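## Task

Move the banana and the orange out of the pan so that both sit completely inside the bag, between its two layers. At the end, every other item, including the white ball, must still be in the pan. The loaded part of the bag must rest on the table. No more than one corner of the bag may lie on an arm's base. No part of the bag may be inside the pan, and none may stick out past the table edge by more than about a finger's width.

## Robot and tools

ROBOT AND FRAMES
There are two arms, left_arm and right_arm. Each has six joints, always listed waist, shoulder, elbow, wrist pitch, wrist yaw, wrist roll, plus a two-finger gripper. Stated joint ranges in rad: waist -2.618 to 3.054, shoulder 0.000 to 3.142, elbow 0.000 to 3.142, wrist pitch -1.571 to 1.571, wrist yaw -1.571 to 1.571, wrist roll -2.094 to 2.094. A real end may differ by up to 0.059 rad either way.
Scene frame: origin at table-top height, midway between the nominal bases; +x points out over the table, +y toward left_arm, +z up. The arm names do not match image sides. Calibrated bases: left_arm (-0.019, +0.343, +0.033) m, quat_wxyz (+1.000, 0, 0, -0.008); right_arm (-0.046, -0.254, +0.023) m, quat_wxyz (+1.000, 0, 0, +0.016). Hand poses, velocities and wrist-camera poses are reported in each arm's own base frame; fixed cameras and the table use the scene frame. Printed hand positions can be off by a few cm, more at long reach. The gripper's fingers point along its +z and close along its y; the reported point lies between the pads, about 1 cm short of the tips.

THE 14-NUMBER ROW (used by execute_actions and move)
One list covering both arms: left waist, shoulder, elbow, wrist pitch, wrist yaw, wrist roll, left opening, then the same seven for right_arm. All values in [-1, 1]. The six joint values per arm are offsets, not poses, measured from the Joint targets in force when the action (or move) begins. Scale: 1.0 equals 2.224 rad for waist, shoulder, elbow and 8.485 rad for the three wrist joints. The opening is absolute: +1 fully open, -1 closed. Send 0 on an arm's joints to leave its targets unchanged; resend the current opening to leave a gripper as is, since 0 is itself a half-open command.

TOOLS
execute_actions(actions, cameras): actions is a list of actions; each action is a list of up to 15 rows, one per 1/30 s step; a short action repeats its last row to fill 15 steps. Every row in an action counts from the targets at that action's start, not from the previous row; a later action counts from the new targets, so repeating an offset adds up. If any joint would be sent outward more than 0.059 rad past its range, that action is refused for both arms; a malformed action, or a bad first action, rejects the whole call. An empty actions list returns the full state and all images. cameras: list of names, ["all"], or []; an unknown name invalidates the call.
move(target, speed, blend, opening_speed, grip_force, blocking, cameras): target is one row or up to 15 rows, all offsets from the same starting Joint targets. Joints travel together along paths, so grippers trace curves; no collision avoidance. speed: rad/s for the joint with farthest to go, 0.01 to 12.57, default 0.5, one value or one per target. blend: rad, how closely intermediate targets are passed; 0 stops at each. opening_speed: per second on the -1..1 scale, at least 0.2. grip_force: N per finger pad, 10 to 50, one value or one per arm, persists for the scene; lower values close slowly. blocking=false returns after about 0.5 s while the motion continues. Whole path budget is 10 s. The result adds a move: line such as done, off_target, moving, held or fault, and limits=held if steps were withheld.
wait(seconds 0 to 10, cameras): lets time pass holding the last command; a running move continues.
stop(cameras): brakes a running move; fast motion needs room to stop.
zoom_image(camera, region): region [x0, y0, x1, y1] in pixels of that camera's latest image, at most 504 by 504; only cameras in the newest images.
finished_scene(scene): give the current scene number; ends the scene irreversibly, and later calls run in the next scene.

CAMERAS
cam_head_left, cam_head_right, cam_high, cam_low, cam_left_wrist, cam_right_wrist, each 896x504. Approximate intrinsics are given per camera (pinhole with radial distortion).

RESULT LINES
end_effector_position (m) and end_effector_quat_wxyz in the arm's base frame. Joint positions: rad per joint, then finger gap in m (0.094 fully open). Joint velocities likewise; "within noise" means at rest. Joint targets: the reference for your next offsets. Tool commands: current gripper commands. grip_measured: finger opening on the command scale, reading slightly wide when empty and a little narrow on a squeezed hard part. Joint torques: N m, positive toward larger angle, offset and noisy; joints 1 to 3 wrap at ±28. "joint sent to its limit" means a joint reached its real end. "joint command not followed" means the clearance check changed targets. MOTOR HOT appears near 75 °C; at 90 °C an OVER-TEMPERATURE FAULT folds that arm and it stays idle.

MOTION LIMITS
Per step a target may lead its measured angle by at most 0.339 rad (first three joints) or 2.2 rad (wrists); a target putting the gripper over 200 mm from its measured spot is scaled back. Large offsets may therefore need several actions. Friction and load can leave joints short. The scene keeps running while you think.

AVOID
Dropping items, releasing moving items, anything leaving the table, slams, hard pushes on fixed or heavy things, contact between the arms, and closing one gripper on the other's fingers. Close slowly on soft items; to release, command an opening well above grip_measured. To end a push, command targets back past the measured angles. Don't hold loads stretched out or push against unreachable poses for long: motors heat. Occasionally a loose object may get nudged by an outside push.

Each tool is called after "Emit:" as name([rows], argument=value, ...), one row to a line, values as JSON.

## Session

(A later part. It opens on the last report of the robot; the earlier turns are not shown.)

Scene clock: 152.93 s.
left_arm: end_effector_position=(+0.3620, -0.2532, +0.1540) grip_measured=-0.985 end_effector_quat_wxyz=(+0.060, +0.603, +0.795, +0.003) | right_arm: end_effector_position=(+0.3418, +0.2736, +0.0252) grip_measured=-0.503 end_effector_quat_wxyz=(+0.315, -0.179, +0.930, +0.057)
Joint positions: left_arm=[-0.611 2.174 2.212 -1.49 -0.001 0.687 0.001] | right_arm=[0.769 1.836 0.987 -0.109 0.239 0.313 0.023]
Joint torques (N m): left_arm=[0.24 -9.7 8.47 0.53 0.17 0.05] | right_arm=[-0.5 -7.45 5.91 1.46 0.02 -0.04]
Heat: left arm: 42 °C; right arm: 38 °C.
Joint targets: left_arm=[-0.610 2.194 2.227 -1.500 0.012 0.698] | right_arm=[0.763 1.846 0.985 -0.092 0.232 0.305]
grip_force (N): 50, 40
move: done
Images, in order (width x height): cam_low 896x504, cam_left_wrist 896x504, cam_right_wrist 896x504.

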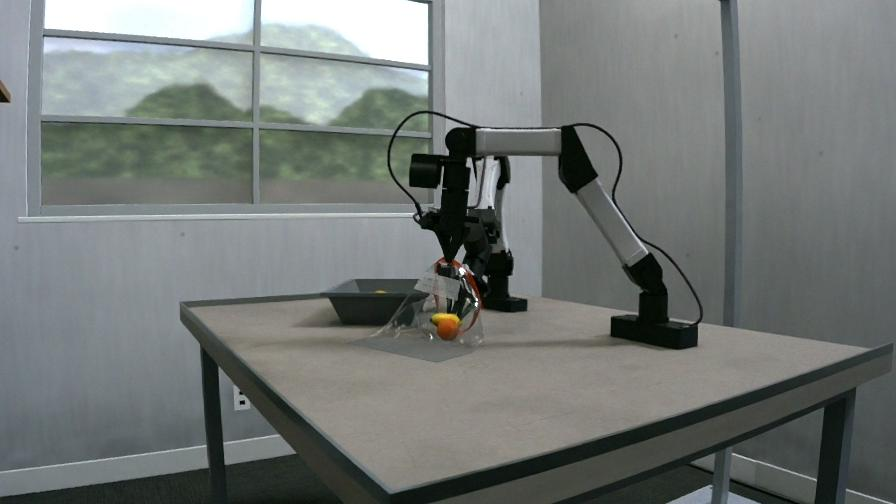

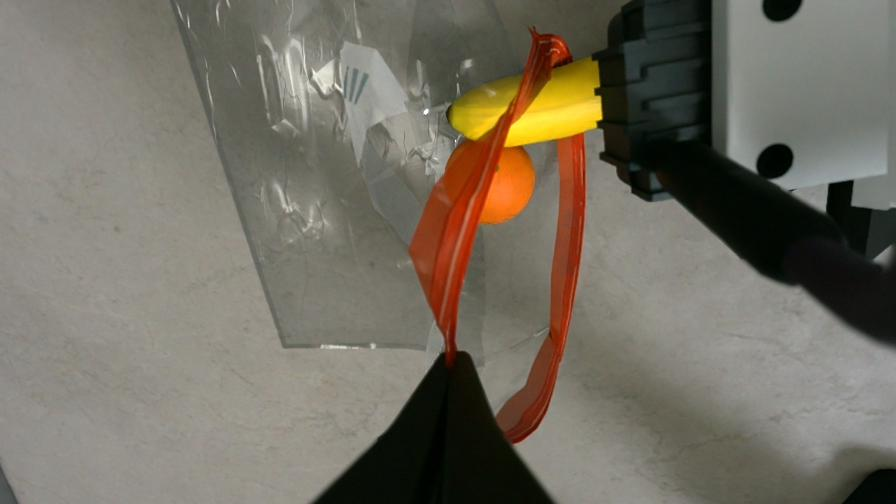

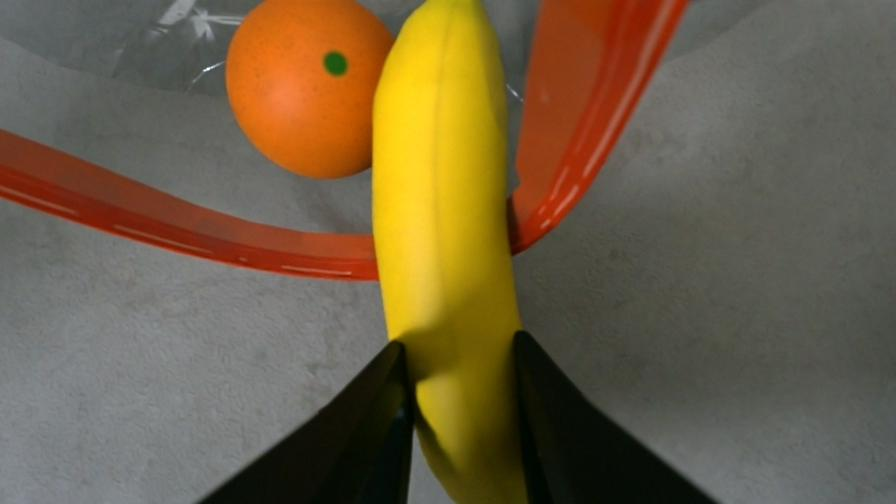

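Emit:
move([
  [0,0,0,0,0,0,-1,0,0,-0.018,0.0047,0,0,-0.56],
  [0,0,0,0,0,0,-1,0,0,-0.018,0.0047,0,0,-0.1],
  [0,0,0,0,0,0,-1,0.0175,-0.0922,0.0144,-0.026,0.0028,0.0042,-0.1],
], speed=[0.15,0.2,0.4], cameras=["cam_right_wrist","cam_left_wrist","cam_low"])

Scene clock: 156.40 s.
left_arm: end_effector_position=(+0.3620, -0.2532, +0.1540) grip_measured=-0.985 end_effector_quat_wxyz=(+0.060, +0.603, +0.795, +0.003) | right_arm: end_effector_position=(+0.3157, +0.2625, +0.0672) grip_measured=-0.101 end_effector_quat_wxyz=(+0.303, -0.184, +0.933, +0.054)
Joint positions: left_arm=[-0.611 2.174 2.212 -1.49 -0.001 0.687 0.001] | right_arm=[0.796 1.669 0.994 -0.313 0.244 0.333 0.042]
Joint torques (N m): left_arm=[0.27 -9.69 8.49 0.53 0.17 0.05] | right_arm=[0.61 -9.87 8.72 1.31 0.2 0.13]
Heat: left arm: 42 °C; right arm: 39 °C.
Joint targets: left_arm=[-0.610 2.194 2.227 -1.500 0.012 0.698] | right_arm=[0.802 1.641 1.017 -0.313 0.255 0.341]
grip_force (N): 50, 40
move: done
Images, in order (width x height): cam_low 896x504, cam_left_wrist 896x504, cam_right_wrist 896x504.

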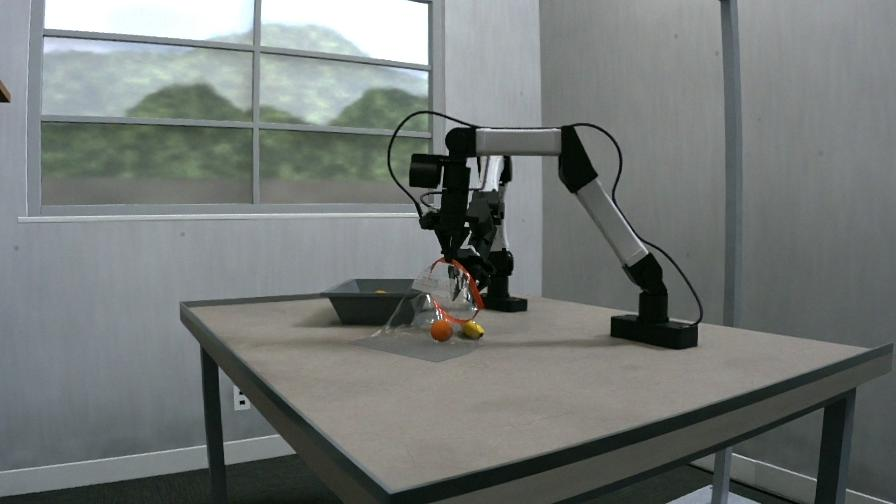

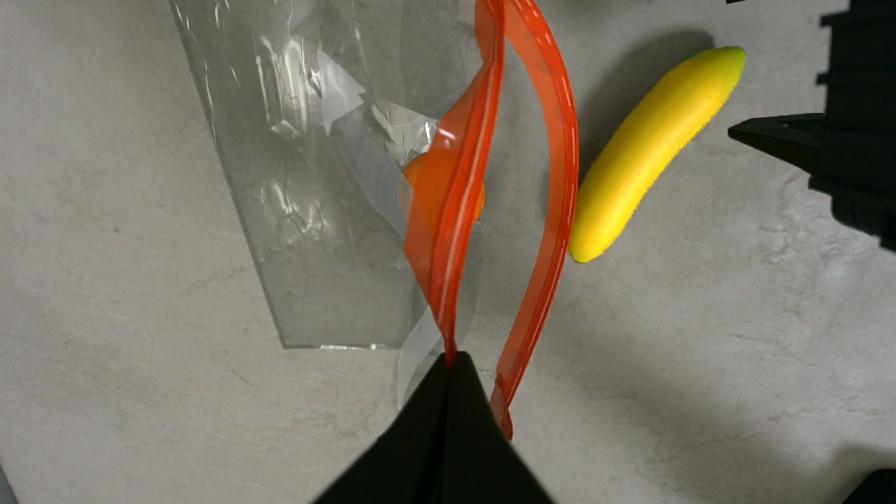

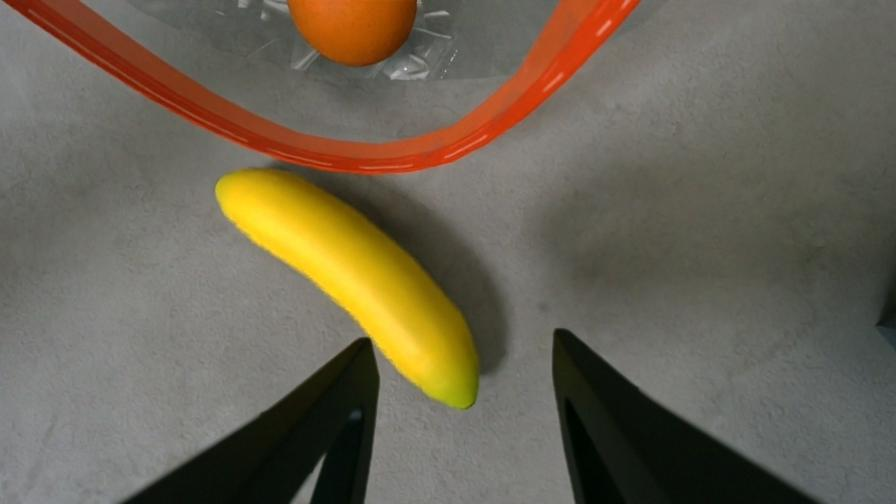

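Emit:
move(target=[0,0,0,0,0,0,-1,-0.0863,0.0922,0.1048,-0.0197,-0.0573,-0.0897,0.1], speed=0.6, cameras=["cam_right_wrist","cam_left_wrist"])

Scene clock: 159.73 s.
left_arm: end_effector_position=(+0.3620, -0.2532, +0.1540) grip_measured=-0.985 end_effector_quat_wxyz=(+0.060, +0.603, +0.795, +0.003) | right_arm: end_effector_position=(+0.3292, +0.2720, +0.0677) grip_measured=+0.099 end_effector_quat_wxyz=(+0.263, -0.326, +0.905, +0.075)
Joint positions: left_arm=[-0.611 2.174 2.212 -1.49 -0.001 0.687 0.001] | right_arm=[0.709 1.736 1.108 -0.391 0.046 0.006 0.052]
Joint torques (N m): left_arm=[0.21 -9.69 8.47 0.53 0.17 0.05] | right_arm=[0.29 -8.13 6.52 1.3 -0.01 0.1]
Heat: left arm: 42 °C; right arm: 39 °C.
Joint targets: left_arm=[-0.610 2.194 2.227 -1.500 0.012 0.698] | right_arm=[0.711 1.734 1.107 -0.388 0.048 0.011]
grip_force (N): 50, 40
move: held (right_arm; a check stopped the path); limits=held; right_arm: the wrist roll is farthest, 0.426 rad from its target
joint command not followed: on one or more control steps a check withheld the commanded joint targets of the right arm, and it was not sent them on those steps.
cause: the commanded joint targets, or the way to them, would bring a part of the robot too close to another arm (this arm's wrist (the part past the wrist pitch) and the left arm's wrist camera, 12 mm apart when this arm was first held).
Images, in order (width x height): cam_left_wrist 896x504, cam_right_wrist 896x504.

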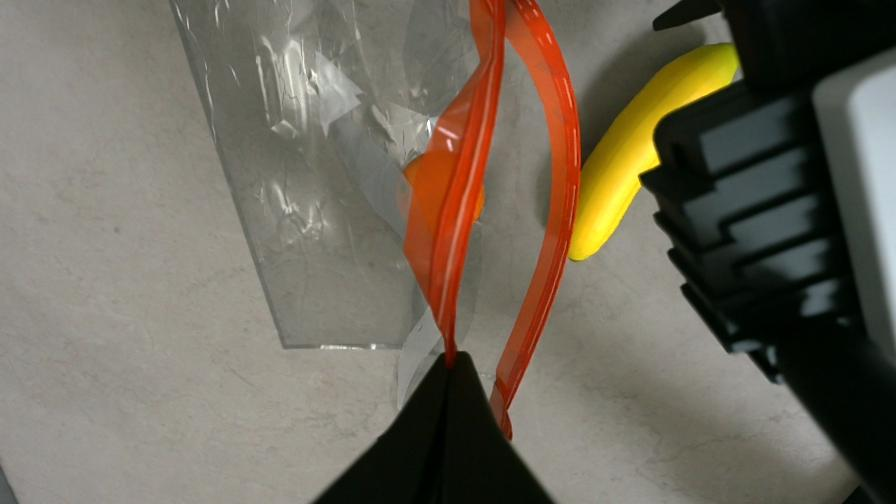

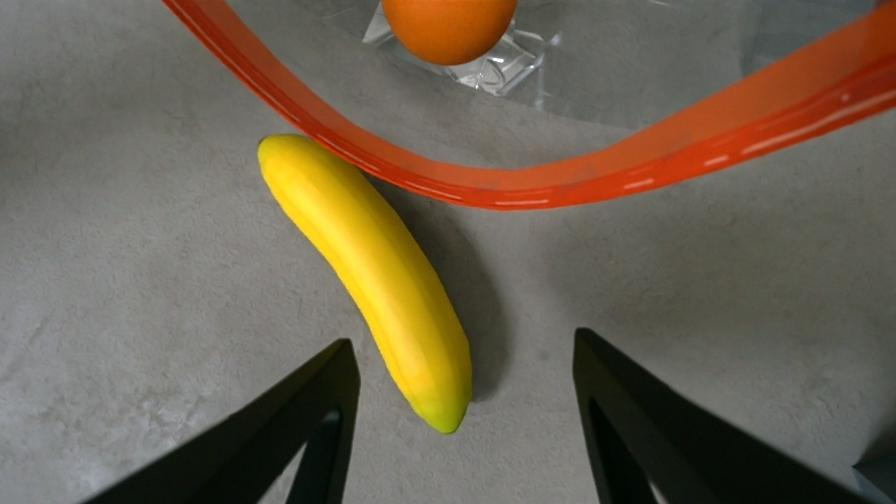

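Emit:
move(target=[0,0,0,0,0,0,-1,-0.1605,-0.094,-0.1826,0.0612,-0.0874,-0.0603,0.1], speed=0.6, cameras=["cam_right_wrist","cam_left_wrist","cam_high"])

Scene clock: 163.27 s.
left_arm: end_effector_position=(+0.3620, -0.2532, +0.1540) grip_measured=-0.985 end_effector_quat_wxyz=(+0.060, +0.603, +0.795, +0.003) | right_arm: end_effector_position=(+0.3142, +0.2355, +0.0912) grip_measured=+0.099 end_effector_quat_wxyz=(+0.399, -0.480, +0.730, +0.280)
Joint positions: left_arm=[-0.611 2.174 2.212 -1.49 -0.001 0.687 0.001] | right_arm=[0.361 1.557 0.704 0.112 -0.68 -0.493 0.052]
Joint torques (N m): left_arm=[0.28 -9.69 8.5 0.53 0.18 0.06] | right_arm=[-0.58 -8.83 5.96 1.69 -0.42 0.06]
Heat: left arm: 42 °C; right arm: 39 °C.
Joint targets: left_arm=[-0.610 2.194 2.227 -1.500 0.012 0.698] | right_arm=[0.354 1.525 0.701 0.131 -0.693 -0.501]
grip_force (N): 50, 40
move: done
Images, in order (width x height): cam_high 896x504, cam_left_wrist 896x504, cam_right_wrist 896x504.

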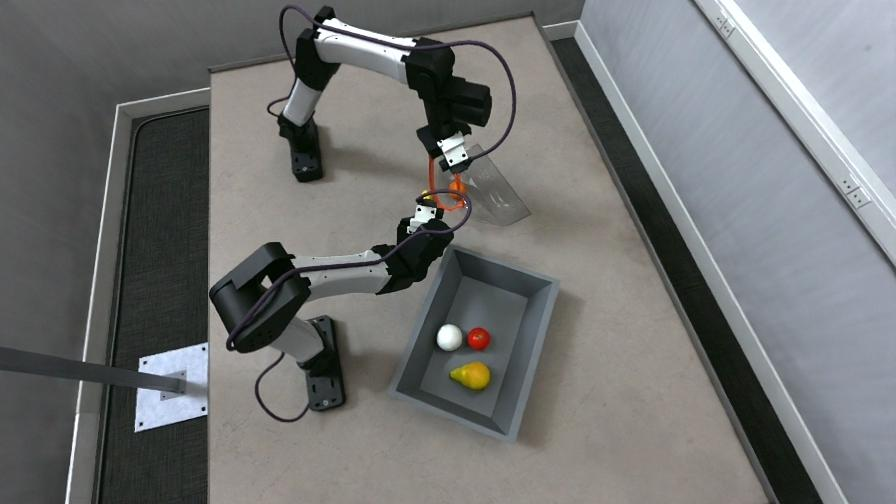

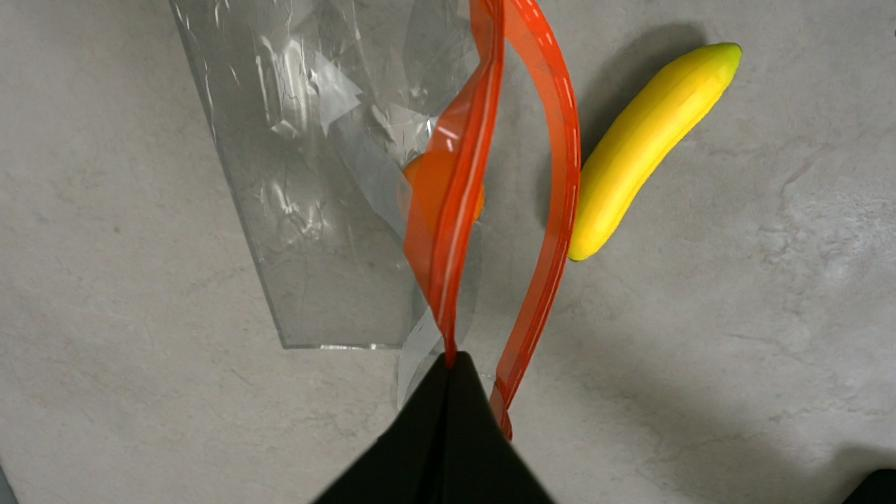

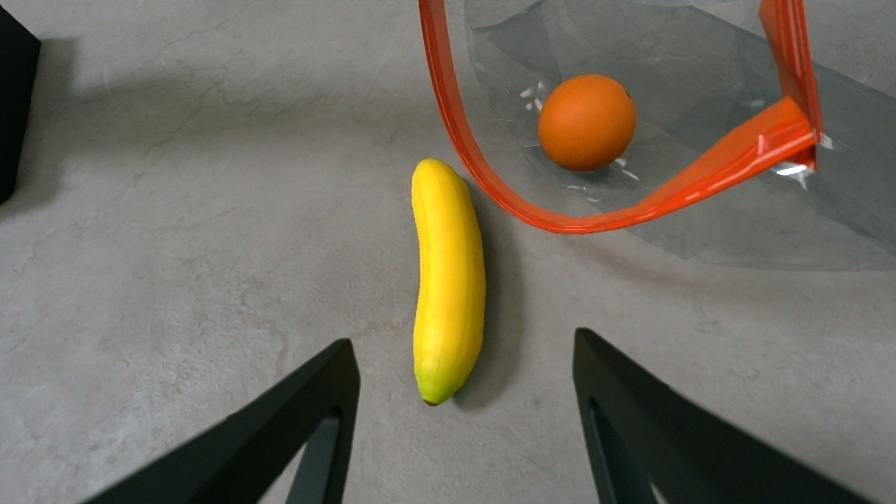

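Emit:
move([
  [0,0,0,0,0,0,-1,0.0027,0.107,-0.045,0.0372,-0.0014,0,0.25],
  [0,0,0,0,0,0,-1,0.0582,0.2113,0.0198,0.0573,0.0098,0.0113,0.25],
], speed=[0.4,0.25], blend=0.02, cameras=["cam_right_wrist","cam_left_wrist"])

Scene clock: 166.53 s.
left_arm: end_effector_position=(+0.3620, -0.2532, +0.1540) grip_measured=-0.985 end_effector_quat_wxyz=(+0.060, +0.603, +0.795, +0.003) | right_arm: end_effector_position=(+0.3337, +0.2865, +0.0077) grip_measured=+0.249 end_effector_quat_wxyz=(+0.409, -0.489, +0.715, +0.287)
Joint positions: left_arm=[-0.611 2.174 2.212 -1.49 -0.001 0.687 0.001] | right_arm=[0.478 1.983 0.724 0.597 -0.618 -0.413 0.059]
Joint torques (N m): left_arm=[0.27 -9.72 8.5 0.52 0.17 0.06] | right_arm=[0.58 -7.16 6.68 1.82 -0.14 0.11]
Heat: left arm: 42 °C; right arm: 39 °C.
Joint targets: left_arm=[-0.610 2.194 2.227 -1.500 0.012 0.698] | right_arm=[0.484 1.995 0.745 0.617 -0.610 -0.405]
grip_force (N): 50, 40
move: done
Images, in order (width x height): cam_left_wrist 896x504, cam_right_wrist 896x504.

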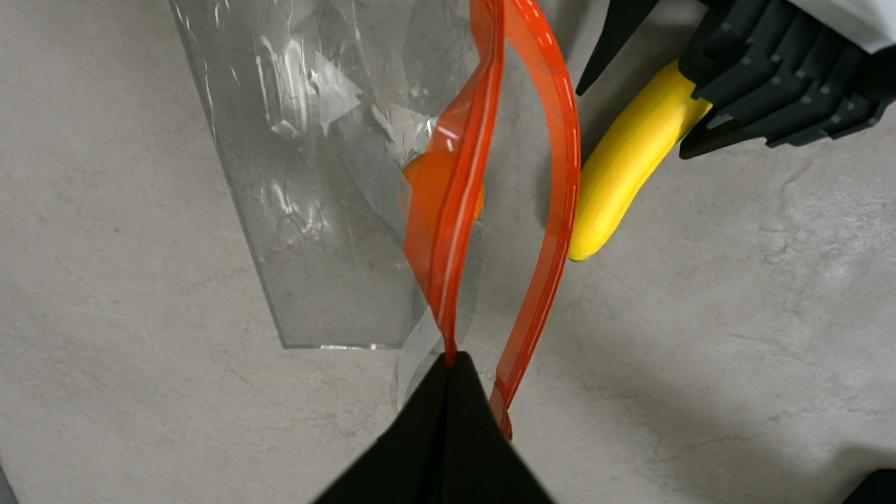

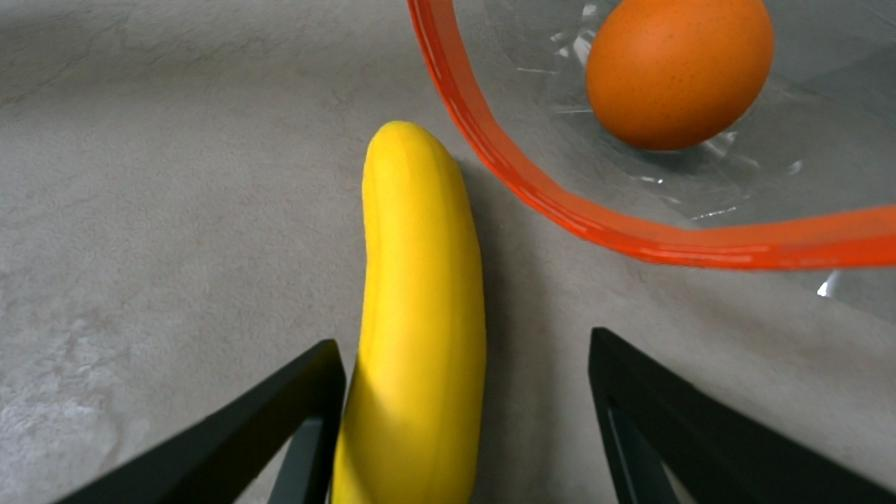

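Emit:
move(target=[0,0,0,0,0,0,-1,0,0,0,0,0,0,-0.5], cameras=["cam_right_wrist"])

Scene clock: 168.63 s.
left_arm: end_effector_position=(+0.3620, -0.2532, +0.1540) grip_measured=-0.985 end_effector_quat_wxyz=(+0.060, +0.603, +0.795, +0.003) | right_arm: end_effector_position=(+0.3339, +0.2865, +0.0078) grip_measured=-0.472 end_effector_quat_wxyz=(+0.409, -0.489, +0.715, +0.287)
Joint positions: left_arm=[-0.611 2.174 2.212 -1.49 -0.001 0.687 0.001] | right_arm=[0.478 1.983 0.724 0.598 -0.618 -0.413 0.025]
Joint torques (N m): left_arm=[0.28 -9.69 8.46 0.53 0.16 0.06] | right_arm=[0.55 -7.17 6.68 1.79 -0.15 0.12]
Heat: left arm: 42 °C; right arm: 39 °C.
Joint targets: left_arm=[-0.610 2.194 2.227 -1.500 0.012 0.698] | right_arm=[0.484 1.995 0.745 0.617 -0.610 -0.405]
grip_force (N): 50, 40
move: done
Images, in order (width x height): cam_right_wrist 896x504.

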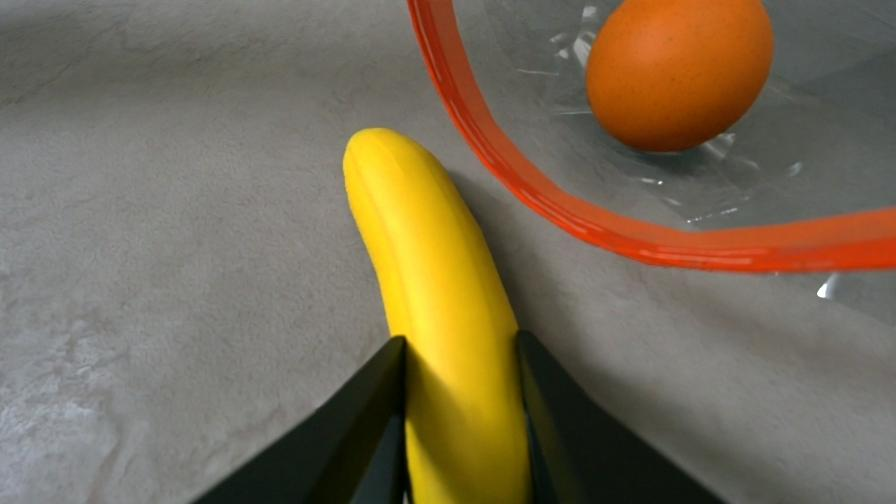

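Emit:
move([
  [0,0,0,0,0,0,-1,-0.0585,-0.2113,-0.0198,-0.0573,-0.0098,-0.0113,-0.54],
  [0,0,0,0,0,0,-1,-0.0827,-0.38,-0.1583,-0.012,0.1796,0.0949,-0.54],
  [0,0,0,0,0,0,-1,0.2608,-0.38,-0.1583,-0.012,0.1796,0.0949,-0.54],
], speed=[0.3,0.9,0.7], blend=0.03, cameras=["cam_right_wrist","cam_left_wrist","cam_high"])

Scene clock: 175.57 s.
left_arm: end_effector_position=(+0.3620, -0.2532, +0.1540) grip_measured=-0.985 end_effector_quat_wxyz=(+0.060, +0.603, +0.795, +0.003) | right_arm: end_effector_position=(+0.2707, +0.2018, +0.1785) grip_measured=-0.479 end_effector_quat_wxyz=(+0.637, +0.014, +0.765, +0.099)
Joint positions: left_arm=[-0.611 2.174 2.212 -1.49 -0.001 0.687 0.001] | right_arm=[1.057 1.168 0.396 0.494 0.903 0.393 0.024]
Joint torques (N m): left_arm=[0.21 -9.73 8.51 0.53 0.16 0.06] | right_arm=[0.68 -4.71 6.39 1.88 0.21 0.11]
Heat: left arm: 42 °C; right arm: 39 °C.
Joint targets: left_arm=[-0.610 2.194 2.227 -1.500 0.012 0.698] | right_arm=[1.064 1.150 0.393 0.515 0.914 0.400]
grip_force (N): 50, 40
move: done
Images, in order (width x height): cam_high 896x504, cam_left_wrist 896x504, cam_right_wrist 896x504.

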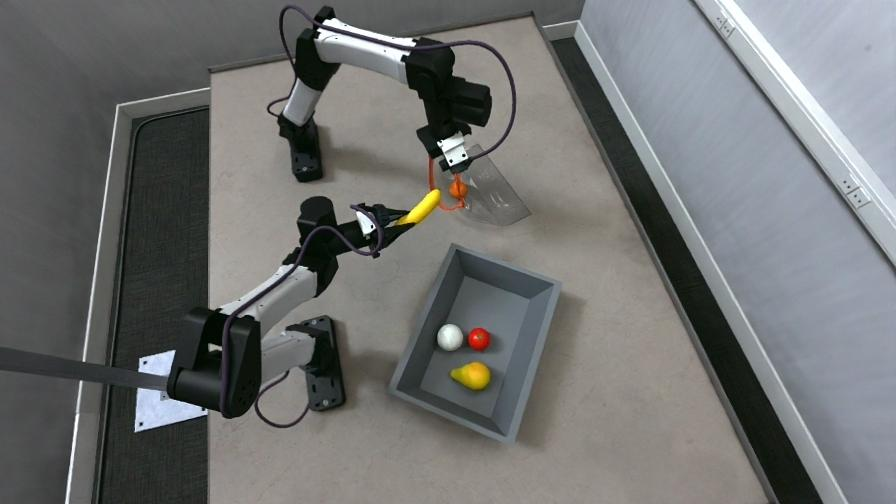

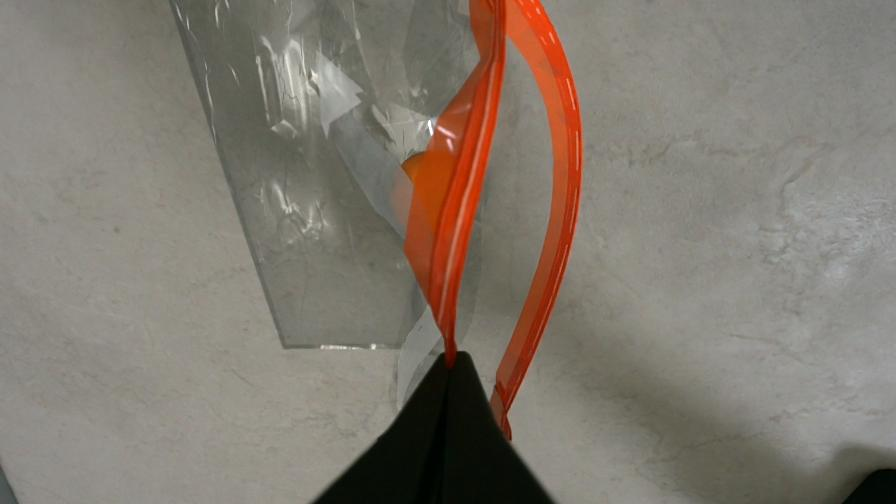

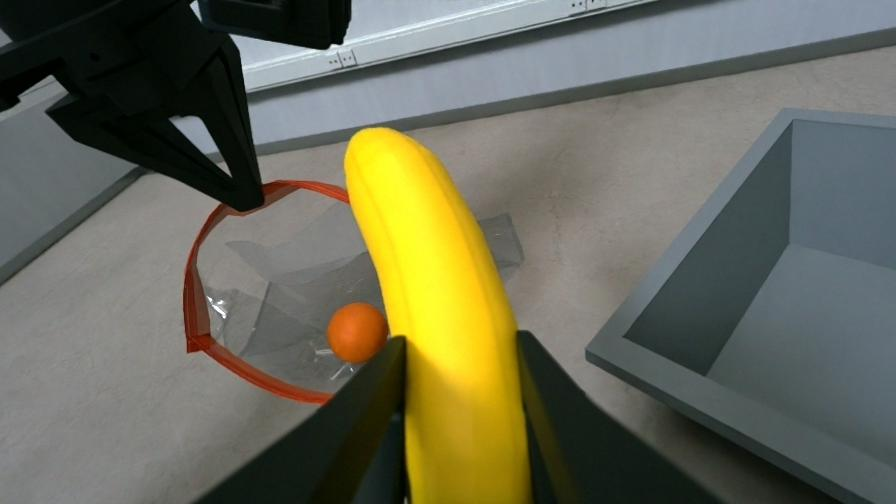

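Emit:
move([
  [0,0,0,0,0,0,-1,0,0.2608,0.036,0.0286,0,0,-0.54],
  [0,0,0,0,0,0,-1,-0.0481,0.3642,0.1335,0.0389,-0.0112,-0.0079,-0.54],
], speed=[0.5,0.3], blend=0.04, cameras=["cam_right_wrist","cam_left_wrist","cam_high"])

Scene clock: 178.47 s.
left_arm: end_effector_position=(+0.3620, -0.2532, +0.1540) grip_measured=-0.985 end_effector_quat_wxyz=(+0.060, +0.603, +0.795, +0.003) | right_arm: end_effector_position=(+0.3437, +0.2693, +0.0569) grip_measured=-0.479 end_effector_quat_wxyz=(+0.592, -0.035, +0.805, +0.023)
Joint positions: left_arm=[-0.611 2.174 2.212 -1.49 -0.001 0.687 0.001] | right_arm=[0.962 1.949 0.669 0.823 0.827 0.341 0.024]
Joint torques (N m): left_arm=[0.27 -9.7 8.46 0.53 0.17 0.05] | right_arm=[-0.65 -6.86 6.54 1.89 0.12 -0.08]
Heat: left arm: 42 °C; right arm: 38 °C.
Joint targets: left_arm=[-0.610 2.194 2.227 -1.500 0.012 0.698] | right_arm=[0.957 1.960 0.690 0.846 0.819 0.333]
grip_force (N): 50, 40
move: done
Images, in order (width x height): cam_high 896x504, cam_left_wrist 896x504, cam_right_wrist 896x504.

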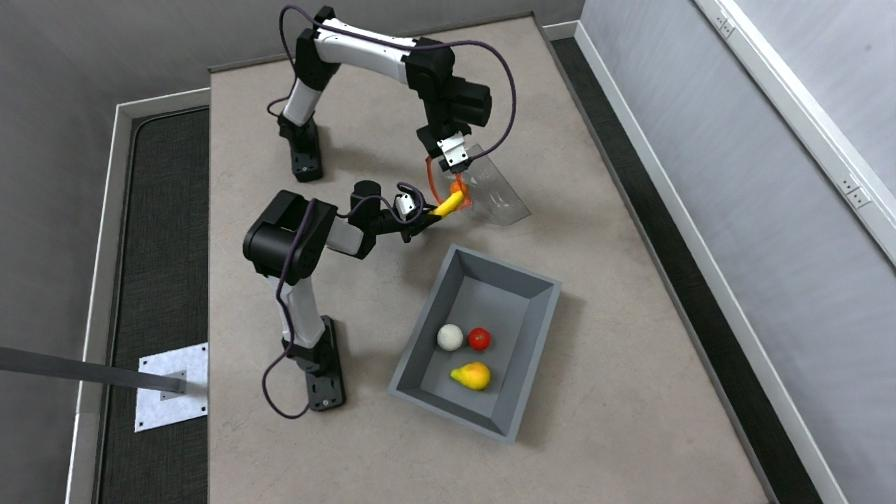

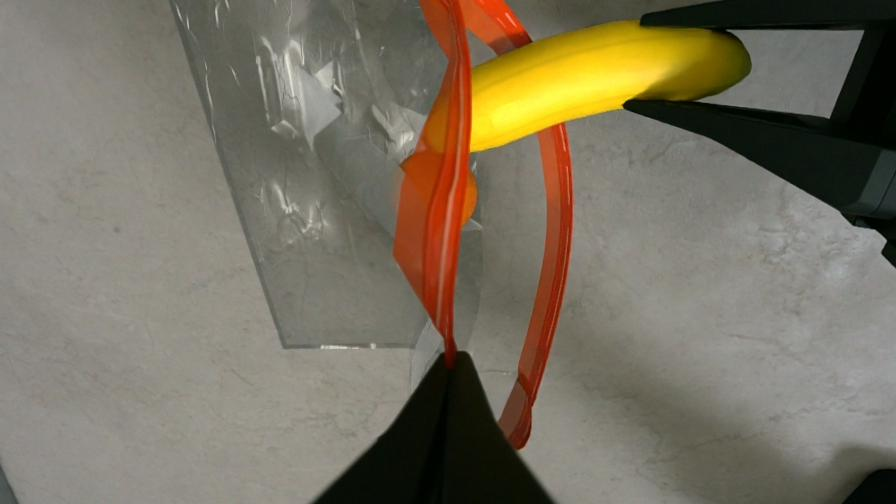

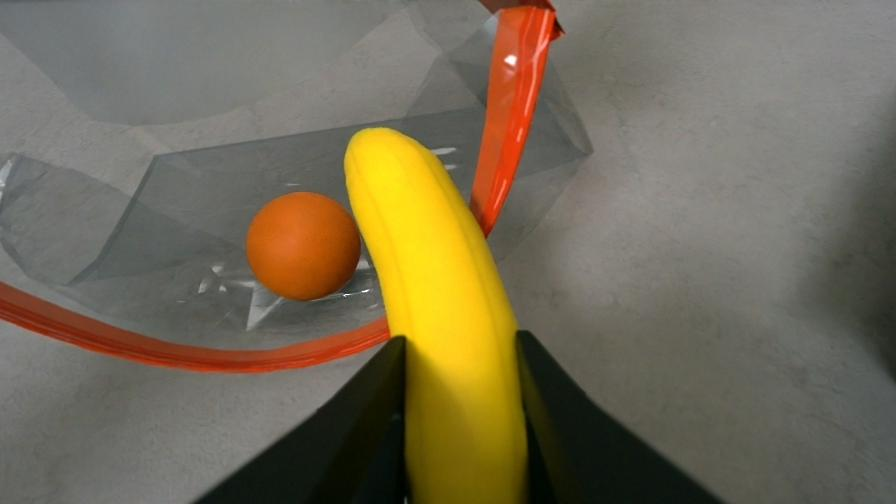

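Emit:
move(target=[0,0,0,0,0,0,-1,-0.009,0.0899,0.0567,0.0107,-0.0048,-0.0029,-0.54], speed=0.25, cameras=["cam_right_wrist","cam_left_wrist","cam_low"])

Scene clock: 180.17 s.
left_arm: end_effector_position=(+0.3620, -0.2532, +0.1540) grip_measured=-0.985 end_effector_quat_wxyz=(+0.060, +0.603, +0.795, +0.003) | right_arm: end_effector_position=(+0.3667, +0.2954, +0.0262) grip_measured=-0.479 end_effector_quat_wxyz=(+0.592, -0.043, +0.804, +0.031)
Joint positions: left_arm=[-0.611 2.174 2.212 -1.49 -0.001 0.687 0.001] | right_arm=[0.943 2.147 0.796 0.916 0.788 0.317 0.024]
Joint torques (N m): left_arm=[0.25 -9.65 8.5 0.53 0.17 0.06] | right_arm=[-0.57 -7.9 6.11 1.87 0.02 -0.04]
Heat: left arm: 42 °C; right arm: 38 °C.
Joint targets: left_arm=[-0.610 2.194 2.227 -1.500 0.012 0.698] | right_arm=[0.937 2.160 0.816 0.936 0.778 0.308]
grip_force (N): 50, 40
move: done
Images, in order (width x height): cam_low 896x504, cam_left_wrist 896x504, cam_right_wrist 896x504.

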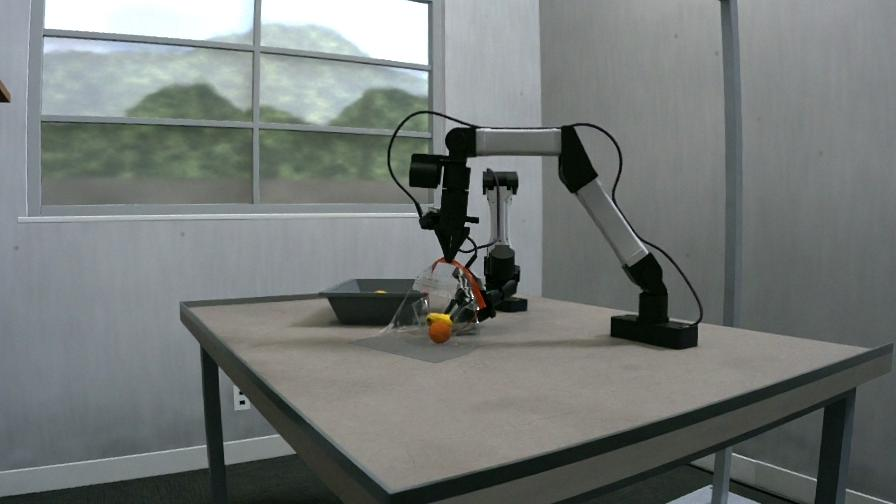

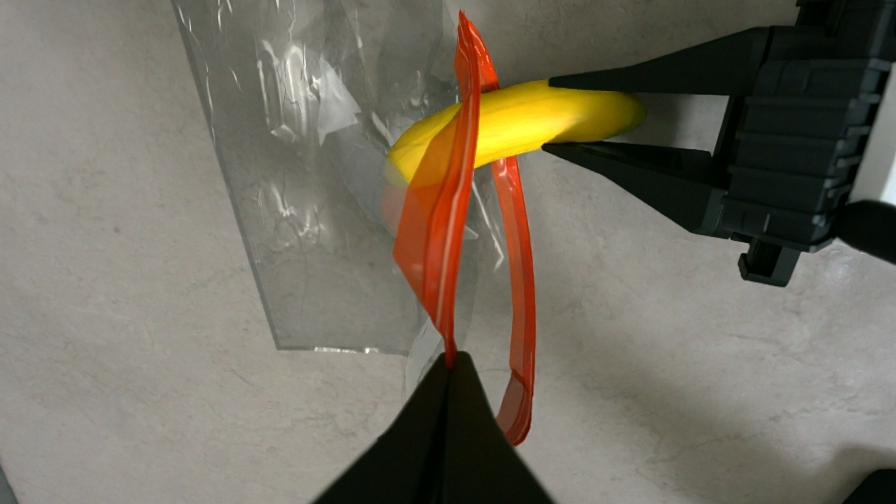

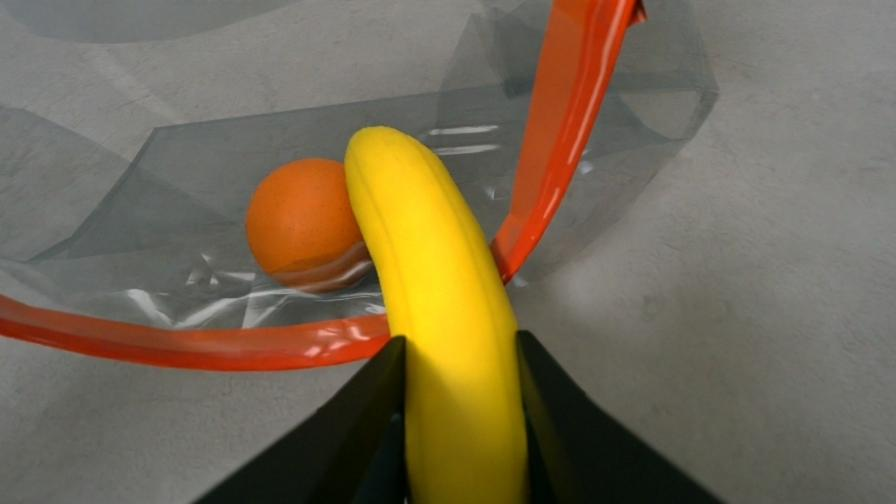

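Emit:
move([
  [0,0,0,0,0,0,-1,0.009,-0.1,-0.0567,-0.0107,0.0048,0.0029,-0.54],
  [0,0,0,0,0,0,-1,-0.0198,-0.105,0.076,-0.0691,-0.0115,0.0138,-0.54],
], speed=[0.25,0.25], cameras=["cam_right_wrist","cam_left_wrist","cam_low"])

Scene clock: 186.00 s.
left_arm: end_effector_position=(+0.3620, -0.2532, +0.1540) grip_measured=-0.985 end_effector_quat_wxyz=(+0.060, +0.603, +0.795, +0.003) | right_arm: end_effector_position=(+0.3774, +0.2979, +0.0521) grip_measured=-0.479 end_effector_quat_wxyz=(+0.511, -0.059, +0.857, +0.012)
Joint positions: left_arm=[-0.611 2.174 2.212 -1.49 -0.001 0.687 0.001] | right_arm=[0.9 1.972 0.96 0.347 0.688 0.417 0.024]
Joint torques (N m): left_arm=[0.25 -9.72 8.53 0.53 0.17 0.06] | right_arm=[-0.66 -13.07 8.06 1.63 0.14 0.14]
Heat: left arm: 42 °C; right arm: 39 °C.
Joint targets: left_arm=[-0.610 2.194 2.227 -1.500 0.012 0.698] | right_arm=[0.893 1.926 0.985 0.350 0.681 0.426]
grip_force (N): 50, 40
move: off_target (right_arm); right_arm: the shoulder is farthest, 0.045 rad from its target
Images, in order (width x height): cam_low 896x504, cam_left_wrist 896x504, cam_right_wrist 896x504.

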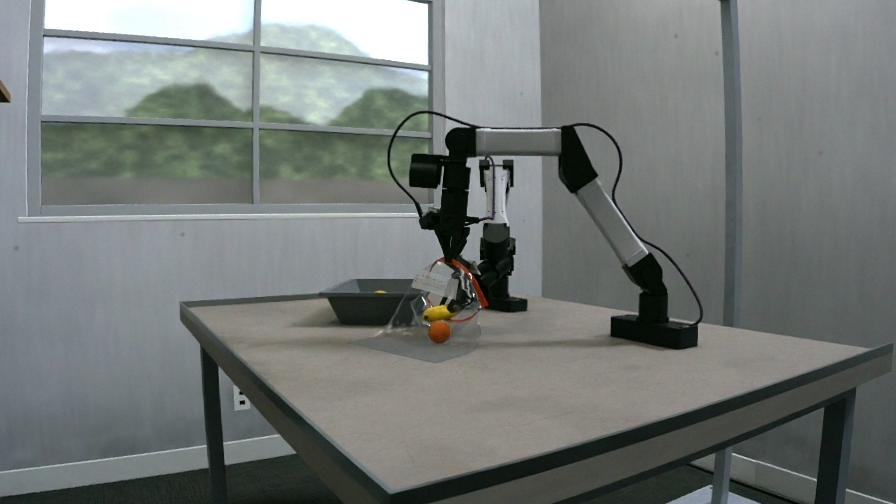

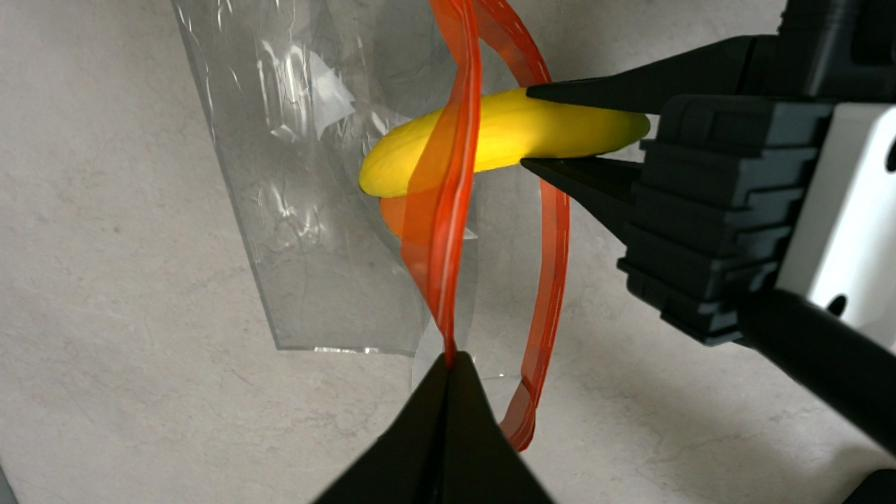

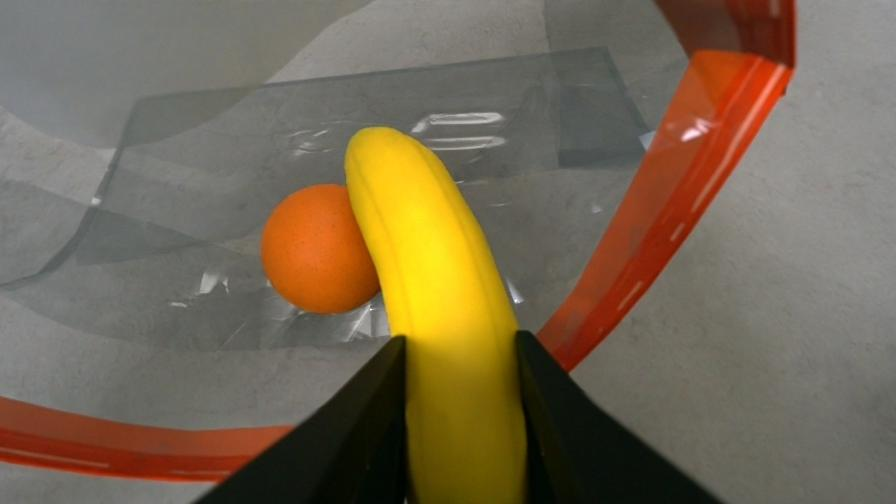

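Emit:
move([
  [0,0,0,0,0,0,-1,-0.0045,0.1277,0.027,0.0507,0.0059,-0.0173,-0.54],
  [0,0,0,0,0,0,-1,-0.0045,0.1547,0.009,0.0589,0.0059,-0.0173,-0.54],
], speed=[0.25,0.15], blend=0.01, cameras=["cam_right_wrist","cam_left_wrist","cam_low","cam_high"])

Scene clock: 190.00 s.
left_arm: end_effector_position=(+0.3620, -0.2532, +0.1540) grip_measured=-0.985 end_effector_quat_wxyz=(+0.060, +0.603, +0.795, +0.003) | right_arm: end_effector_position=(+0.4136, +0.3232, +0.0341) grip_measured=-0.484 end_effector_quat_wxyz=(+0.603, -0.033, +0.796, +0.045)
Joint positions: left_arm=[-0.611 2.174 2.212 -1.49 -0.001 0.687 0.001] | right_arm=[0.888 2.247 1.013 0.862 0.738 0.29 0.024]
Joint torques (N m): left_arm=[0.25 -9.66 8.47 0.53 0.17 0.07] | right_arm=[-0.47 -8.38 4.11 1.62 0.06 -0.09]
Heat: left arm: 43 °C; right arm: 40 °C.
Joint targets: left_arm=[-0.610 2.194 2.227 -1.500 0.012 0.698] | right_arm=[0.883 2.270 1.005 0.850 0.731 0.279]
grip_force (N): 50, 40
move: done
Images, in order (width x height): cam_high 896x504, cam_low 896x504, cam_left_wrist 896x504, cam_right_wrist 896x504.

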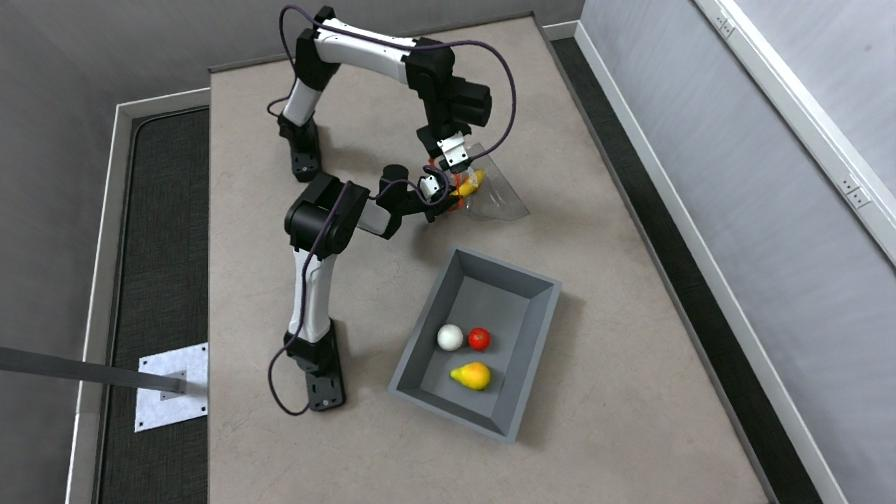

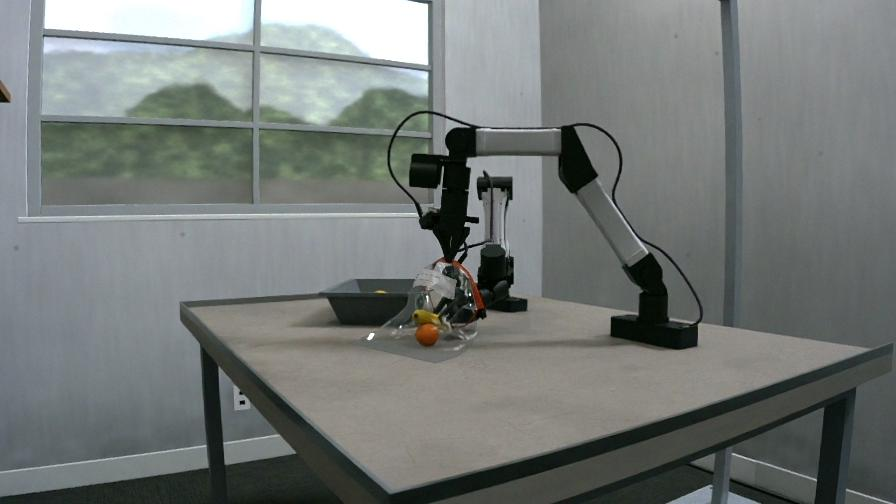

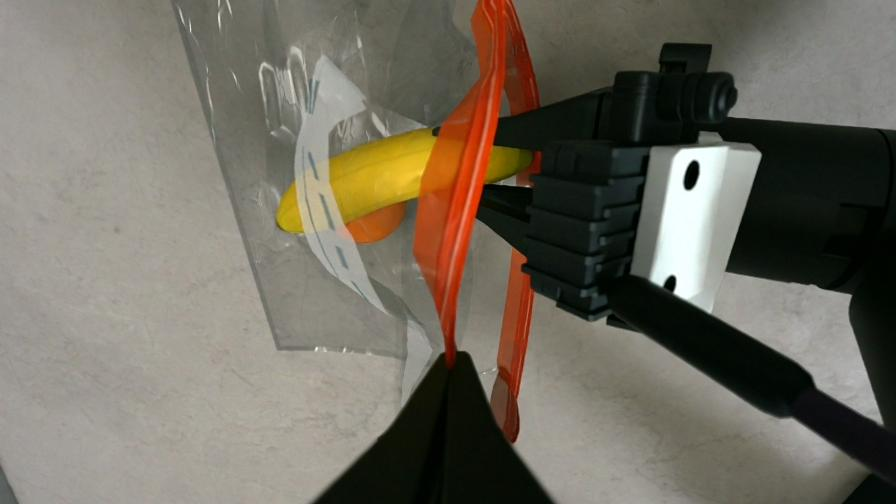

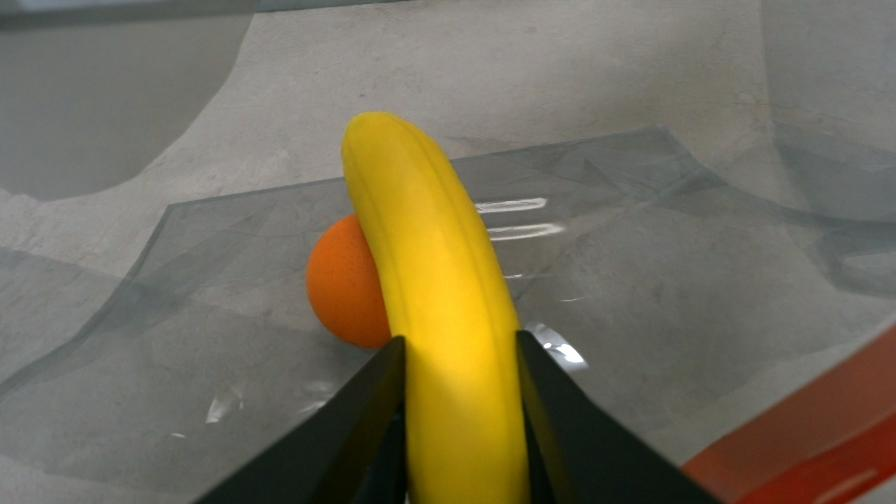

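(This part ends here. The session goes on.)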